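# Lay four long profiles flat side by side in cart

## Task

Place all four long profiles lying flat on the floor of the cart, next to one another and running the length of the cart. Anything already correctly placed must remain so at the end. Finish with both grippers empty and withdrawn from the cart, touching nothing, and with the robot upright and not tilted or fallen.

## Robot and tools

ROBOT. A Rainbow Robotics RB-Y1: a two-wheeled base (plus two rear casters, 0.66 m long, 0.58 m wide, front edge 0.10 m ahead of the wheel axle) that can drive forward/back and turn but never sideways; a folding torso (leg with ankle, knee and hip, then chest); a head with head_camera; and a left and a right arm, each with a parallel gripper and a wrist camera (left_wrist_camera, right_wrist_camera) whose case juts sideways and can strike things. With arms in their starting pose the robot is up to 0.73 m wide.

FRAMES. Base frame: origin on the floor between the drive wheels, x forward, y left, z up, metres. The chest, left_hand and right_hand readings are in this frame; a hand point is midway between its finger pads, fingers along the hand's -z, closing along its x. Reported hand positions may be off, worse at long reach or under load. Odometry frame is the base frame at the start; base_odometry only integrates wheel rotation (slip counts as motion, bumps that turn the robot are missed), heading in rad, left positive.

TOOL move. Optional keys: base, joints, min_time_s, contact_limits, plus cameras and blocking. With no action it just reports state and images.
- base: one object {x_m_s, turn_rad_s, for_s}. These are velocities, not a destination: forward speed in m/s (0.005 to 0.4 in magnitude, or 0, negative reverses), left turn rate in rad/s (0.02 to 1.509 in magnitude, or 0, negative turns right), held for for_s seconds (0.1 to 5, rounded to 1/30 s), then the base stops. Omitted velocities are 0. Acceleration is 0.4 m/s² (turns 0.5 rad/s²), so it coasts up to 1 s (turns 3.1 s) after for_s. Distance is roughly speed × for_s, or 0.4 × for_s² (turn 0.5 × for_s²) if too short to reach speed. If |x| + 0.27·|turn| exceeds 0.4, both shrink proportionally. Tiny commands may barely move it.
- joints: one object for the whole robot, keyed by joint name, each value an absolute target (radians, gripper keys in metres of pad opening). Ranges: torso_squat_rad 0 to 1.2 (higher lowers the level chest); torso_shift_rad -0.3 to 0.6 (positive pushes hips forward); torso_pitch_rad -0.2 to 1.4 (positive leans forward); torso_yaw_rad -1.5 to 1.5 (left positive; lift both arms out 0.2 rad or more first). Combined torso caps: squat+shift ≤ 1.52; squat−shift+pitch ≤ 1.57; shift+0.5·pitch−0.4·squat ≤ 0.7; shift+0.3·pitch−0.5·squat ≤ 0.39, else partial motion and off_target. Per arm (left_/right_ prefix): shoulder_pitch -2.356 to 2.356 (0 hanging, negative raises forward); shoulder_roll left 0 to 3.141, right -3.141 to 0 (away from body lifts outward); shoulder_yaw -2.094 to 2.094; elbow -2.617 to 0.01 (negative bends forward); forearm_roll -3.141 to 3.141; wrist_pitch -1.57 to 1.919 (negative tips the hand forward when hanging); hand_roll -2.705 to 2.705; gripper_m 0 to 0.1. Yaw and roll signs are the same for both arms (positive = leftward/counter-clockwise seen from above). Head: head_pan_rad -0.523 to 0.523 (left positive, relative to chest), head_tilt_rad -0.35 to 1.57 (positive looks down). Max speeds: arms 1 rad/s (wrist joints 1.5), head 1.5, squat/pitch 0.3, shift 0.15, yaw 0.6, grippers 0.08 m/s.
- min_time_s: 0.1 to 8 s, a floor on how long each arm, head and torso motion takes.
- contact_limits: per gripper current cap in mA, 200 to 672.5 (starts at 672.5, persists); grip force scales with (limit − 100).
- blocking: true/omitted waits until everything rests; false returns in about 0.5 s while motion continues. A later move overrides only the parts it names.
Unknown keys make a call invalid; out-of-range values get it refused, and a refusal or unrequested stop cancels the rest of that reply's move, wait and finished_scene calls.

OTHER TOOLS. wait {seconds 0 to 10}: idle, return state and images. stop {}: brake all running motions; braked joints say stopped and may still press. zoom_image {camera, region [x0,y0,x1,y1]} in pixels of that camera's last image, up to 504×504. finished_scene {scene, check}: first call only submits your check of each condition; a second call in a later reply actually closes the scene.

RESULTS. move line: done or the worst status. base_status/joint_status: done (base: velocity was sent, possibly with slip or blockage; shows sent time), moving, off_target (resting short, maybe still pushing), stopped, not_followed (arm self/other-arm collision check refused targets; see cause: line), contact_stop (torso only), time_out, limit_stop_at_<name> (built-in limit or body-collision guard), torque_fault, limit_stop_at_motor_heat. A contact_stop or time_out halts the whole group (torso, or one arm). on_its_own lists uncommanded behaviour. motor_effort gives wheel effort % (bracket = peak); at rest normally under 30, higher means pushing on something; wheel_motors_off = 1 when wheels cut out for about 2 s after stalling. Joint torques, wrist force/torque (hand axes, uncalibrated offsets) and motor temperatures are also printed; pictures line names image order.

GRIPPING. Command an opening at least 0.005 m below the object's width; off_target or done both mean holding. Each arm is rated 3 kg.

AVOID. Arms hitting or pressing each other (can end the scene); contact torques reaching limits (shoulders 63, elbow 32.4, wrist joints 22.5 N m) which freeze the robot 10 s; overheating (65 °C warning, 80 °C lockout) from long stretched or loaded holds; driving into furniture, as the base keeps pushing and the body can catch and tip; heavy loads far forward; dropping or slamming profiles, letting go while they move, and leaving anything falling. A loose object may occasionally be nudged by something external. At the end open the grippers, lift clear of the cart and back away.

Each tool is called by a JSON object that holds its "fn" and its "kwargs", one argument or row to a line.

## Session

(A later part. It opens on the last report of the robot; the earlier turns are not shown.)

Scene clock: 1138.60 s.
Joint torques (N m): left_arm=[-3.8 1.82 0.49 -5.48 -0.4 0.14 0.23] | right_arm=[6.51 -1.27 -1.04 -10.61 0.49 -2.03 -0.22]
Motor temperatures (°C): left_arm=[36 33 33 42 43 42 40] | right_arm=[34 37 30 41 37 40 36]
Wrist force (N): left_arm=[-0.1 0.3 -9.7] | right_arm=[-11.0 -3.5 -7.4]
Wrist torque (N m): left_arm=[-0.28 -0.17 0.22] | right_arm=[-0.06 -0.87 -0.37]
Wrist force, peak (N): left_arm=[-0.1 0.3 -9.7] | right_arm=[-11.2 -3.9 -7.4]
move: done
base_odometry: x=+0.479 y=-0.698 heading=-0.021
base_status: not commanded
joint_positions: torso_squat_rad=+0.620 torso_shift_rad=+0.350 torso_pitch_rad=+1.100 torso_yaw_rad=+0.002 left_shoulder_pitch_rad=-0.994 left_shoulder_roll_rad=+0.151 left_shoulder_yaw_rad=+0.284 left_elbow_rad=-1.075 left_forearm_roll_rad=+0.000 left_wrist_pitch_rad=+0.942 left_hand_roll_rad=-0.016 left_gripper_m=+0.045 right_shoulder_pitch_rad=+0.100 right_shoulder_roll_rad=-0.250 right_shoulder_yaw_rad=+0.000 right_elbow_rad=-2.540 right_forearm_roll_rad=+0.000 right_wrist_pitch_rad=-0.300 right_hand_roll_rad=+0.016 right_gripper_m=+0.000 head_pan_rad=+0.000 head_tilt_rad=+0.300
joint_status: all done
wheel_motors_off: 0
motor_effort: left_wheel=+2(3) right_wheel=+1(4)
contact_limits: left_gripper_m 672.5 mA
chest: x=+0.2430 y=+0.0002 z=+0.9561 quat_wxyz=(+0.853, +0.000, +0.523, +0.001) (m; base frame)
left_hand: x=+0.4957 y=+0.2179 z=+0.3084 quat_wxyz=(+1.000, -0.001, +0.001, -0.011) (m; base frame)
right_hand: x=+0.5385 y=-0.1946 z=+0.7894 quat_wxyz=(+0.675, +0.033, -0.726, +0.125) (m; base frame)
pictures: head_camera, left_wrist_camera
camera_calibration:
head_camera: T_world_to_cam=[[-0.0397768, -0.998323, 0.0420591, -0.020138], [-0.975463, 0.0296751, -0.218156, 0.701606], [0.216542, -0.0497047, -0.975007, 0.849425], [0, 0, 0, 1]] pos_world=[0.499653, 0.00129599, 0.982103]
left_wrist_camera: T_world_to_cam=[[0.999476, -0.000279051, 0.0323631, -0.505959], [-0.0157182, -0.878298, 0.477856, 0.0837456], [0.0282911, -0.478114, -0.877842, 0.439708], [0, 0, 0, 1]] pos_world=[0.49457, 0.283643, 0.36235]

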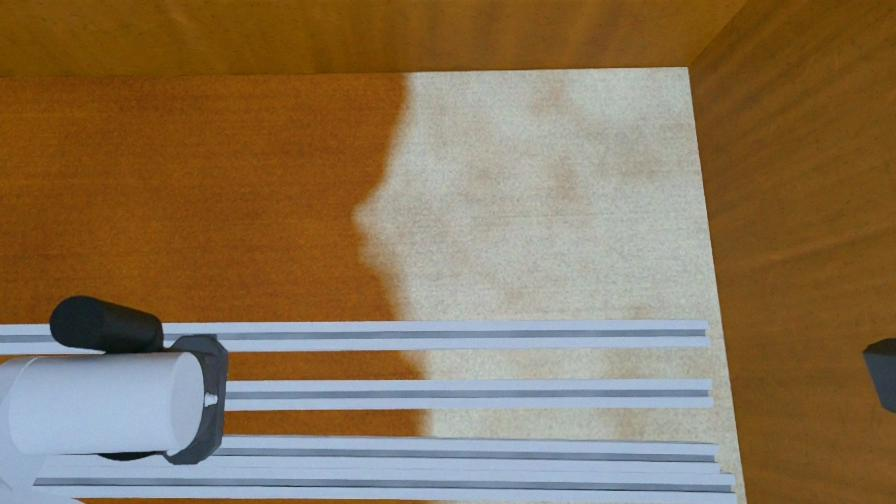

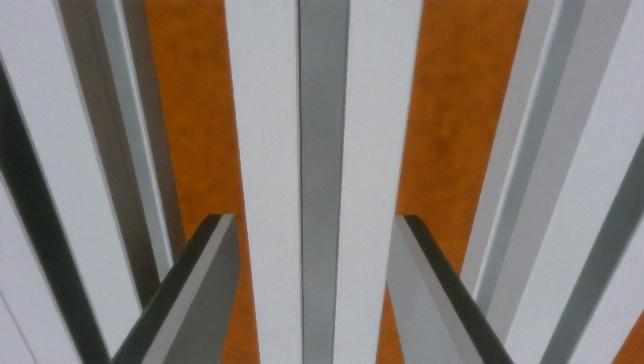

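{"fn": "move", "kwargs": {
  "joints": {"torso_squat_rad":0.54},
  "cameras": ["head_camera","left_wrist_camera"]
}}

{"fn": "move", "kwargs": {
  "joints": {"torso_squat_rad":0.6,"torso_shift_rad":0.35,"torso_pitch_rad":1.1,"left_shoulder_pitch_rad":-0.8857,"left_shoulder_roll_rad":0.1203,"left_shoulder_yaw_rad":0.2626,"left_elbow_rad":-1.3755,"left_wrist_pitch_rad":1.1315},
  "min_time_s": 1.5,
  "cameras": ["head_camera","left_wrist_camera"]
}}

{"fn": "move", "kwargs": {
  "joints": {"torso_squat_rad":0.35,"torso_shift_rad":0.25,"torso_pitch_rad":0.9,"left_shoulder_pitch_rad":-0.84,"left_shoulder_roll_rad":0.1085,"left_shoulder_yaw_rad":0.252,"left_elbow_rad":-1.959,"left_wrist_pitch_rad":1.869},
  "min_time_s": 2.0,
  "cameras": ["head_camera","left_wrist_camera"]
}}

{"fn": "move", "kwargs": {
  "base": {"x_m_s":-0.4,"for_s":1.6},
  "joints": {"head_tilt_rad":0.0},
  "cameras": ["head_camera"]
}}

Scene clock: 1146.23 s.
Joint torques (N m): left_arm=[-4.86 1.38 0.62 -5.97 -0.33 -0.19 0.31] | right_arm=[6.16 -0.17 -0.65 -10.62 0.41 -2.21 -0.22]
Motor temperatures (°C): left_arm=[35 33 33 42 43 41 40] | right_arm=[34 37 30 41 37 40 36]
Wrist force (N): left_arm=[-0.4 0.7 -9.3] | right_arm=[-10.8 -3.9 -7.1]
Wrist torque (N m): left_arm=[-0.33 -0.20 0.22] | right_arm=[-0.04 -0.84 -0.38]
Wrist force, peak (N): left_arm=[-0.3 0.5 -9.9] | right_arm=[-11.2 -3.5 -7.5]
move: off_target
base_odometry: x=+0.479 y=-0.698 heading=-0.021
base_status: not commanded
joint_positions: torso_squat_rad=+0.583 torso_shift_rad=+0.350 torso_pitch_rad=+1.100 torso_yaw_rad=+0.002 left_shoulder_pitch_rad=-0.994 left_shoulder_roll_rad=+0.151 left_shoulder_yaw_rad=+0.284 left_elbow_rad=-1.075 left_forearm_roll_rad=+0.000 left_wrist_pitch_rad=+0.942 left_hand_roll_rad=-0.016 left_gripper_m=+0.045 right_shoulder_pitch_rad=+0.100 right_shoulder_roll_rad=-0.250 right_shoulder_yaw_rad=+0.000 right_elbow_rad=-2.540 right_forearm_roll_rad=+0.000 right_wrist_pitch_rad=-0.300 right_hand_roll_rad=+0.016 right_gripper_m=+0.000 head_pan_rad=+0.000 head_tilt_rad=+0.300
joint_status: torso_squat_rad off_target (ended at +0.583, target +0.540)
wheel_motors_off: 0
on_its_own: torso_squat_rad is held at +0.583, not at your +0.540
motor_effort: left_wheel=+1(3) right_wheel=-2(3)
contact_limits: left_gripper_m 672.5 mA
chest: x=+0.2482 y=+0.0002 z=+0.9698 quat_wxyz=(+0.852, +0.000, +0.523, +0.001) (m; base frame)
left_hand: x=+0.5005 y=+0.2179 z=+0.3220 quat_wxyz=(+1.000, -0.001, +0.001, -0.011) (m; base frame)
right_hand: x=+0.5436 y=-0.1946 z=+0.8031 quat_wxyz=(+0.675, +0.033, -0.726, +0.125) (m; base frame)
pictures: head_camera, left_wrist_camera
camera_calibration:
head_camera: T_world_to_cam=[[-0.0397654, -0.998323, 0.0420811, -0.0205338], [-0.975542, 0.0296772, -0.217802, 0.709337], [0.216188, -0.0497129, -0.975085, 0.861878], [0, 0, 0, 1]] pos_world=[0.504843, 0.00129591, 0.995764]
left_wrist_camera: T_world_to_cam=[[0.999496, -0.000254897, 0.031735, -0.510997], [-0.0153953, -0.878322, 0.477821, 0.0772064], [0.0277517, -0.478069, -0.877884, 0.451814], [0, 0, 0, 1]] pos_world=[0.49939, 0.28368, 0.375966]

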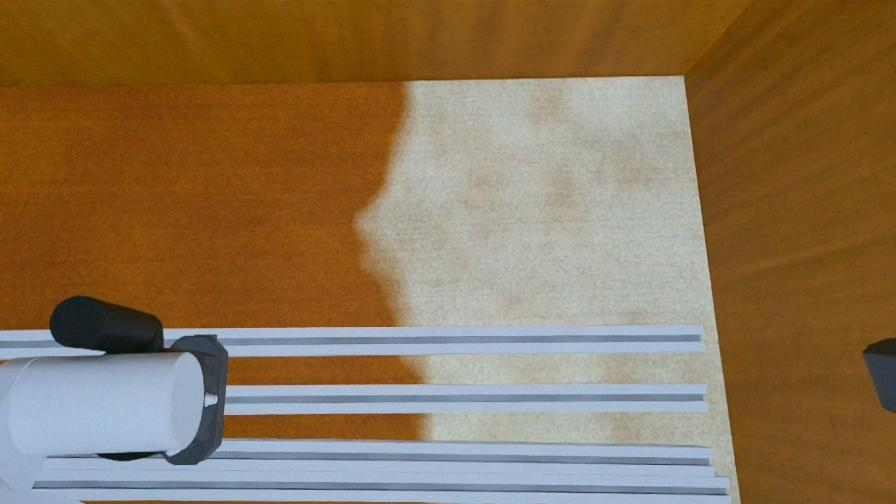

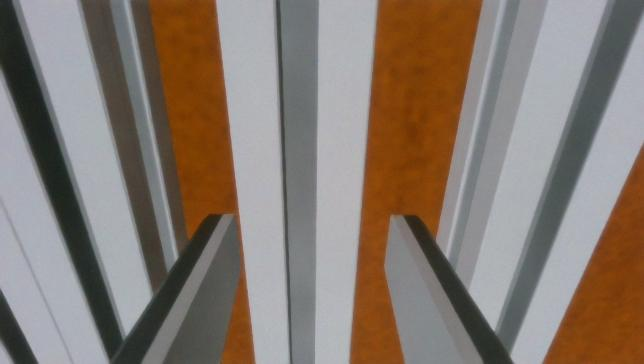

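Scene clock: 1148.03 s.
Joint torques (N m): left_arm=[-3.11 -0.42 -1.44 -7.29 -0.14 0.12 0.01] | right_arm=[6.3 -1.03 -0.78 -10.74 0.4 -2.07 -0.43]
Motor temperatures (°C): left_arm=[35 33 33 41 43 41 40] | right_arm=[34 37 30 41 37 40 36]
Wrist force (N): left_arm=[-0.5 0.4 -9.9] | right_arm=[-10.7 -3.6 -7.6]
Wrist torque (N m): left_arm=[-0.33 -0.17 0.17] | right_arm=[-0.03 -0.83 -0.38]
Wrist force, peak (N): left_arm=[3.5 0.8 -11.1] | right_arm=[-11.0 -4.1 -7.3]
move: done
base_odometry: x=+0.479 y=-0.698 heading=-0.021
base_status: not commanded
joint_positions: torso_squat_rad=+0.600 torso_shift_rad=+0.350 torso_pitch_rad=+1.100 torso_yaw_rad=+0.002 left_shoulder_pitch_rad=-0.886 left_shoulder_roll_rad=+0.121 left_shoulder_yaw_rad=+0.263 left_elbow_rad=-1.375 left_forearm_roll_rad=+0.000 left_wrist_pitch_rad=+1.131 left_hand_roll_rad=-0.016 left_gripper_m=+0.045 right_shoulder_pitch_rad=+0.100 right_shoulder_roll_rad=-0.250 right_shoulder_yaw_rad=+0.000 right_elbow_rad=-2.540 right_forearm_roll_rad=+0.000 right_wrist_pitch_rad=-0.300 right_hand_roll_rad=+0.016 right_gripper_m=+0.000 head_pan_rad=+0.000 head_tilt_rad=+0.300
joint_status: all done
wheel_motors_off: 0
motor_effort: left_wheel=+1(2) right_wheel=-3(4)
contact_limits: left_gripper_m 672.5 mA
chest: x=+0.2459 y=+0.0002 z=+0.9636 quat_wxyz=(+0.853, +0.000, +0.523, +0.001) (m; base frame)
left_hand: x=+0.4979 y=+0.2182 z=+0.3571 quat_wxyz=(+1.000, -0.001, +0.001, -0.010) (m; base frame)
right_hand: x=+0.5413 y=-0.1946 z=+0.7969 quat_wxyz=(+0.675, +0.033, -0.726, +0.125) (m; base frame)
pictures: head_camera, left_wrist_camera
camera_calibration:
head_camera: T_world_to_cam=[[-0.039783, -0.998322, 0.0420859, -0.0203669], [-0.975489, 0.0296814, -0.218039, 0.705874], [0.216423, -0.0497286, -0.975032, 0.856209], [0, 0, 0, 1]] pos_world=[0.502458, 0.001294, 0.989596]
left_wrist_camera: T_world_to_cam=[[0.999457, 0.00171353, 0.0329022, -0.51041], [-0.0142302, -0.878243, 0.478003, 0.0600252], [0.0297152, -0.478212, -0.877742, 0.481806], [0, 0, 0, 1]] pos_world=[0.49667, 0.283997, 0.411003]

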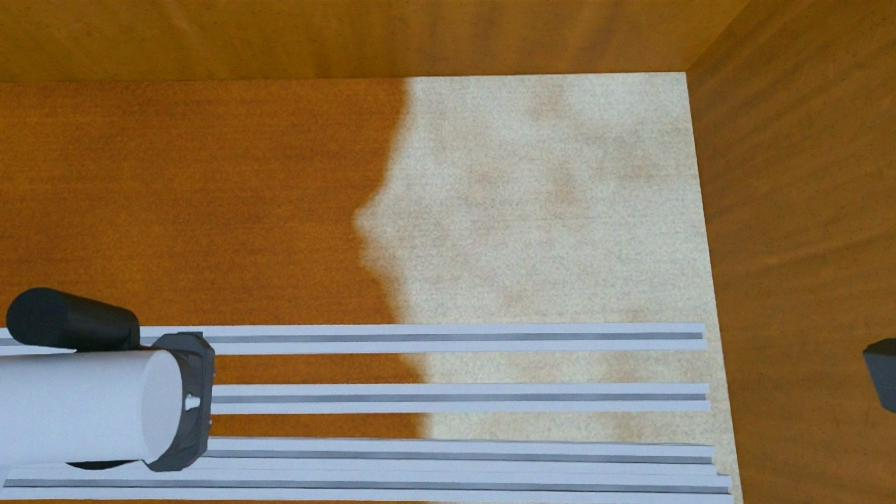

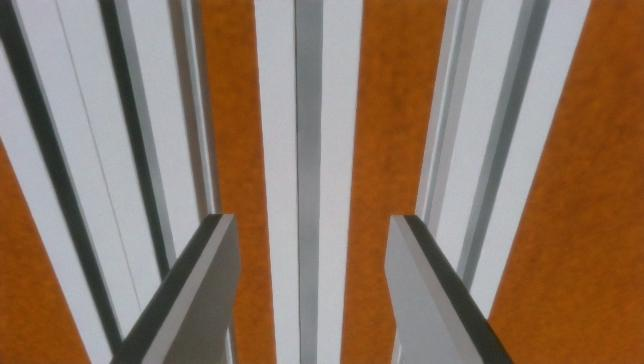

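Scene clock: 1150.33 s.
Joint torques (N m): left_arm=[-7.2 0.8 -1.21 -8.38 -0.66 -0.19 0.23] | right_arm=[4.24 -1.07 -0.64 -11.11 0.32 -2.06 -0.25]
Motor temperatures (°C): left_arm=[35 33 33 41 43 41 40] | right_arm=[34 37 30 41 37 40 36]
Wrist force (N): left_arm=[-0.2 0.3 -9.5] | right_arm=[-10.7 -3.7 -6.1]
Wrist torque (N m): left_arm=[-0.33 -0.13 0.26] | right_arm=[-0.05 -0.83 -0.40]
Wrist force, peak (N): left_arm=[-0.5 0.7 -10.4] | right_arm=[-11.1 -3.7 -7.6]
move: done
base_odometry: x=+0.479 y=-0.698 heading=-0.021
base_status: not commanded
joint_positions: torso_squat_rad=+0.350 torso_shift_rad=+0.250 torso_pitch_rad=+0.900 torso_yaw_rad=+0.002 left_shoulder_pitch_rad=-0.840 left_shoulder_roll_rad=+0.109 left_shoulder_yaw_rad=+0.252 left_elbow_rad=-1.959 left_forearm_roll_rad=+0.000 left_wrist_pitch_rad=+1.869 left_hand_roll_rad=-0.016 left_gripper_m=+0.045 right_shoulder_pitch_rad=+0.100 right_shoulder_roll_rad=-0.250 right_shoulder_yaw_rad=+0.000 right_elbow_rad=-2.540 right_forearm_roll_rad=+0.000 right_wrist_pitch_rad=-0.300 right_hand_roll_rad=+0.016 right_gripper_m=+0.000 head_pan_rad=+0.000 head_tilt_rad=+0.300
joint_status: all done
wheel_motors_off: 0
motor_effort: left_wheel=+2(2) right_wheel=-3(5)
contact_limits: left_gripper_m 672.5 mA
chest: x=+0.1771 y=+0.0002 z=+1.1099 quat_wxyz=(+0.900, +0.000, +0.435, +0.001) (m; base frame)
left_hand: x=+0.4987 y=+0.2186 z=+0.6968 quat_wxyz=(+1.000, -0.001, +0.001, -0.010) (m; base frame)
right_hand: x=+0.4997 y=-0.1945 z=+1.0052 quat_wxyz=(+0.599, +0.021, -0.790, +0.127) (m; base frame)
pictures: head_camera, left_wrist_camera
camera_calibration:
head_camera: T_world_to_cam=[[-0.0473349, -0.998322, 0.0333521, -0.0182222], [-0.912792, 0.029671, -0.407345, 0.869699], [0.405672, -0.0497252, -0.912665, 0.911033], [0, 0, 0, 1]] pos_world=[0.423411, 0.00130481, 1.18634]
left_wrist_camera: T_world_to_cam=[[0.999461, 0.001268, 0.0328065, -0.522146], [-0.0145577, -0.878533, 0.47746, -0.10144], [0.029427, -0.47768, -0.878041, 0.780392], [0, 0, 0, 1]] pos_world=[0.497423, 0.284322, 0.750779]

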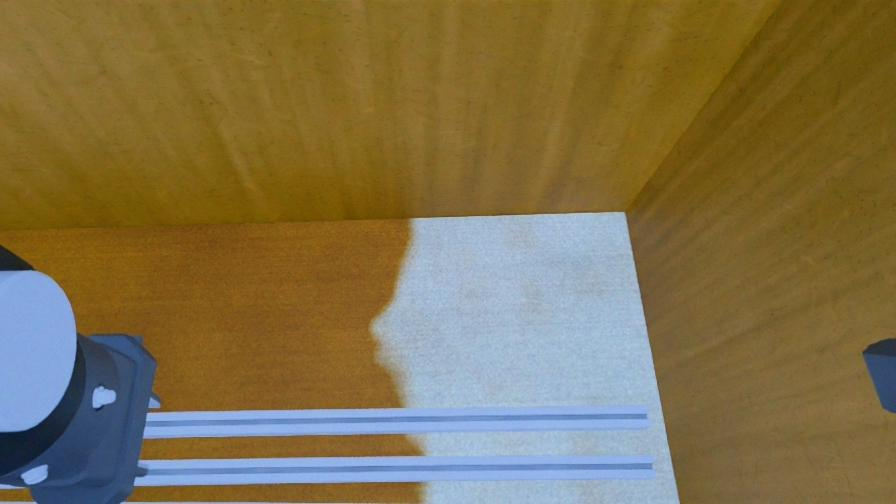

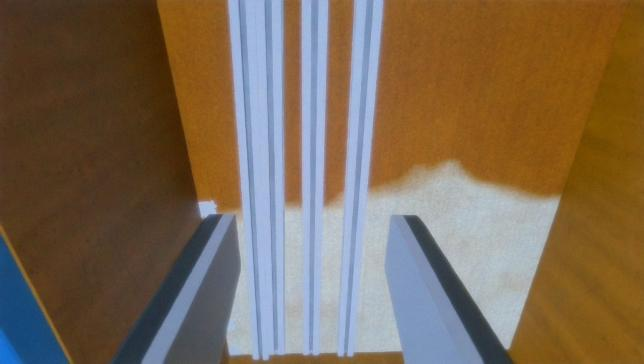

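Scene clock: 1153.30 s.
Joint torques (N m): left_arm=[-8.52 0.97 -0.36 -8.39 -0.55 0.2 0.19] | right_arm=[3.82 -1.48 -1.15 -11.33 0.47 -2.04 -0.29]
Motor temperatures (°C): left_arm=[35 33 33 41 43 41 40] | right_arm=[34 37 30 41 37 40 36]
Wrist force (N): left_arm=[-0.1 0.9 -9.6] | right_arm=[-10.4 -3.9 -5.9]
Wrist torque (N m): left_arm=[-0.40 -0.14 0.24] | right_arm=[-0.04 -0.78 -0.40]
Wrist force, peak (N): left_arm=[-0.7 0.9 -9.9] | right_arm=[-10.9 -3.9 -6.4]
move: done
base_odometry: x=-0.161 y=-0.684 heading=-0.021
base_status: done (sent for 1.6 of 1.6 s)
joint_positions: torso_squat_rad=+0.350 torso_shift_rad=+0.250 torso_pitch_rad=+0.900 torso_yaw_rad=+0.002 left_shoulder_pitch_rad=-0.840 left_shoulder_roll_rad=+0.109 left_shoulder_yaw_rad=+0.252 left_elbow_rad=-1.959 left_forearm_roll_rad=+0.000 left_wrist_pitch_rad=+1.869 left_hand_roll_rad=-0.016 left_gripper_m=+0.045 right_shoulder_pitch_rad=+0.100 right_shoulder_roll_rad=-0.250 right_shoulder_yaw_rad=+0.000 right_elbow_rad=-2.540 right_forearm_roll_rad=+0.000 right_wrist_pitch_rad=-0.300 right_hand_roll_rad=+0.016 right_gripper_m=+0.000 head_pan_rad=+0.000 head_tilt_rad=+0.000
joint_status: all done
wheel_motors_off: 0
motor_effort: left_wheel=+5(35) right_wheel=-5(26)
contact_limits: left_gripper_m 672.5 mA
chest: x=+0.1770 y=+0.0003 z=+1.1100 quat_wxyz=(+0.900, +0.000, +0.435, +0.001) (m; base frame)
left_hand: x=+0.4985 y=+0.2186 z=+0.6968 quat_wxyz=(+1.000, -0.001, +0.001, -0.010) (m; base frame)
right_hand: x=+0.4997 y=-0.1945 z=+1.0053 quat_wxyz=(+0.599, +0.021, -0.790, +0.127) (m; base frame)
pictures: head_camera
camera_calibration:
head_camera: T_world_to_cam=[[-0.055246, -0.998321, 0.0173908, 0.00395219], [-0.75162, 0.0301156, -0.658908, 1.11987], [0.657278, -0.0494732, -0.752022, 0.628138], [0, 0, 0, 1]] pos_world=[0.429071, 0.00129612, 1.21019]

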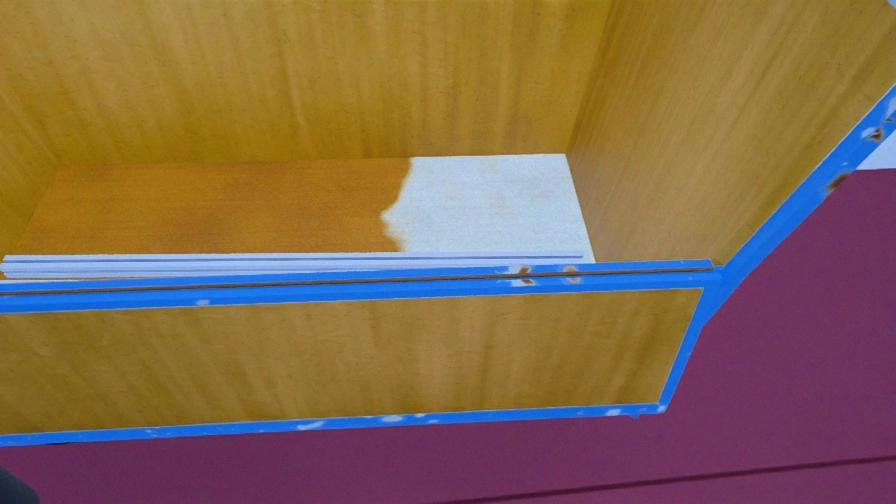

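{"fn": "zoom_image", "kwargs": {
  "camera": "head_camera",
  "region": [0, 220, 300, 320]
}}

{"fn": "finished_scene", "kwargs": {
  "scene": 2,
  "check": "Last pictures: pair A+B, C and D lie parallel on the cart floor along its length, with both ends inside the walls; C was released with zero load on the hand. Robot is backed out, hands empty, touching nothing, upright. The left ends are partly hidden by the lip in the last view; zoomed view is used to check."
}}

Scaled by 1.680 from the camera's 896x504 image, which has a finer 1280x720 frame.

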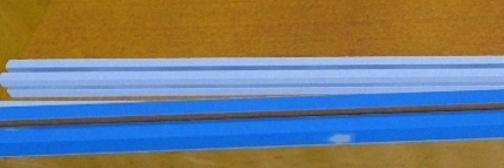

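This call ended nothing. Check each condition that your pictures could not show: look closer or test it, and mend what is not met. Then call finished_scene again.

{"fn": "finished_scene", "kwargs": {
  "scene": 2,
  "check": "All four profiles lie on the floor: the zoom shows the left ends level and parallel inside the left wall, and the right ends were seen on the floor with clearance to the right wall. Hands empty, robot 0.6 m back from the placement position and clear of the cart, standing level."
}}

The scene is finished: the task was done.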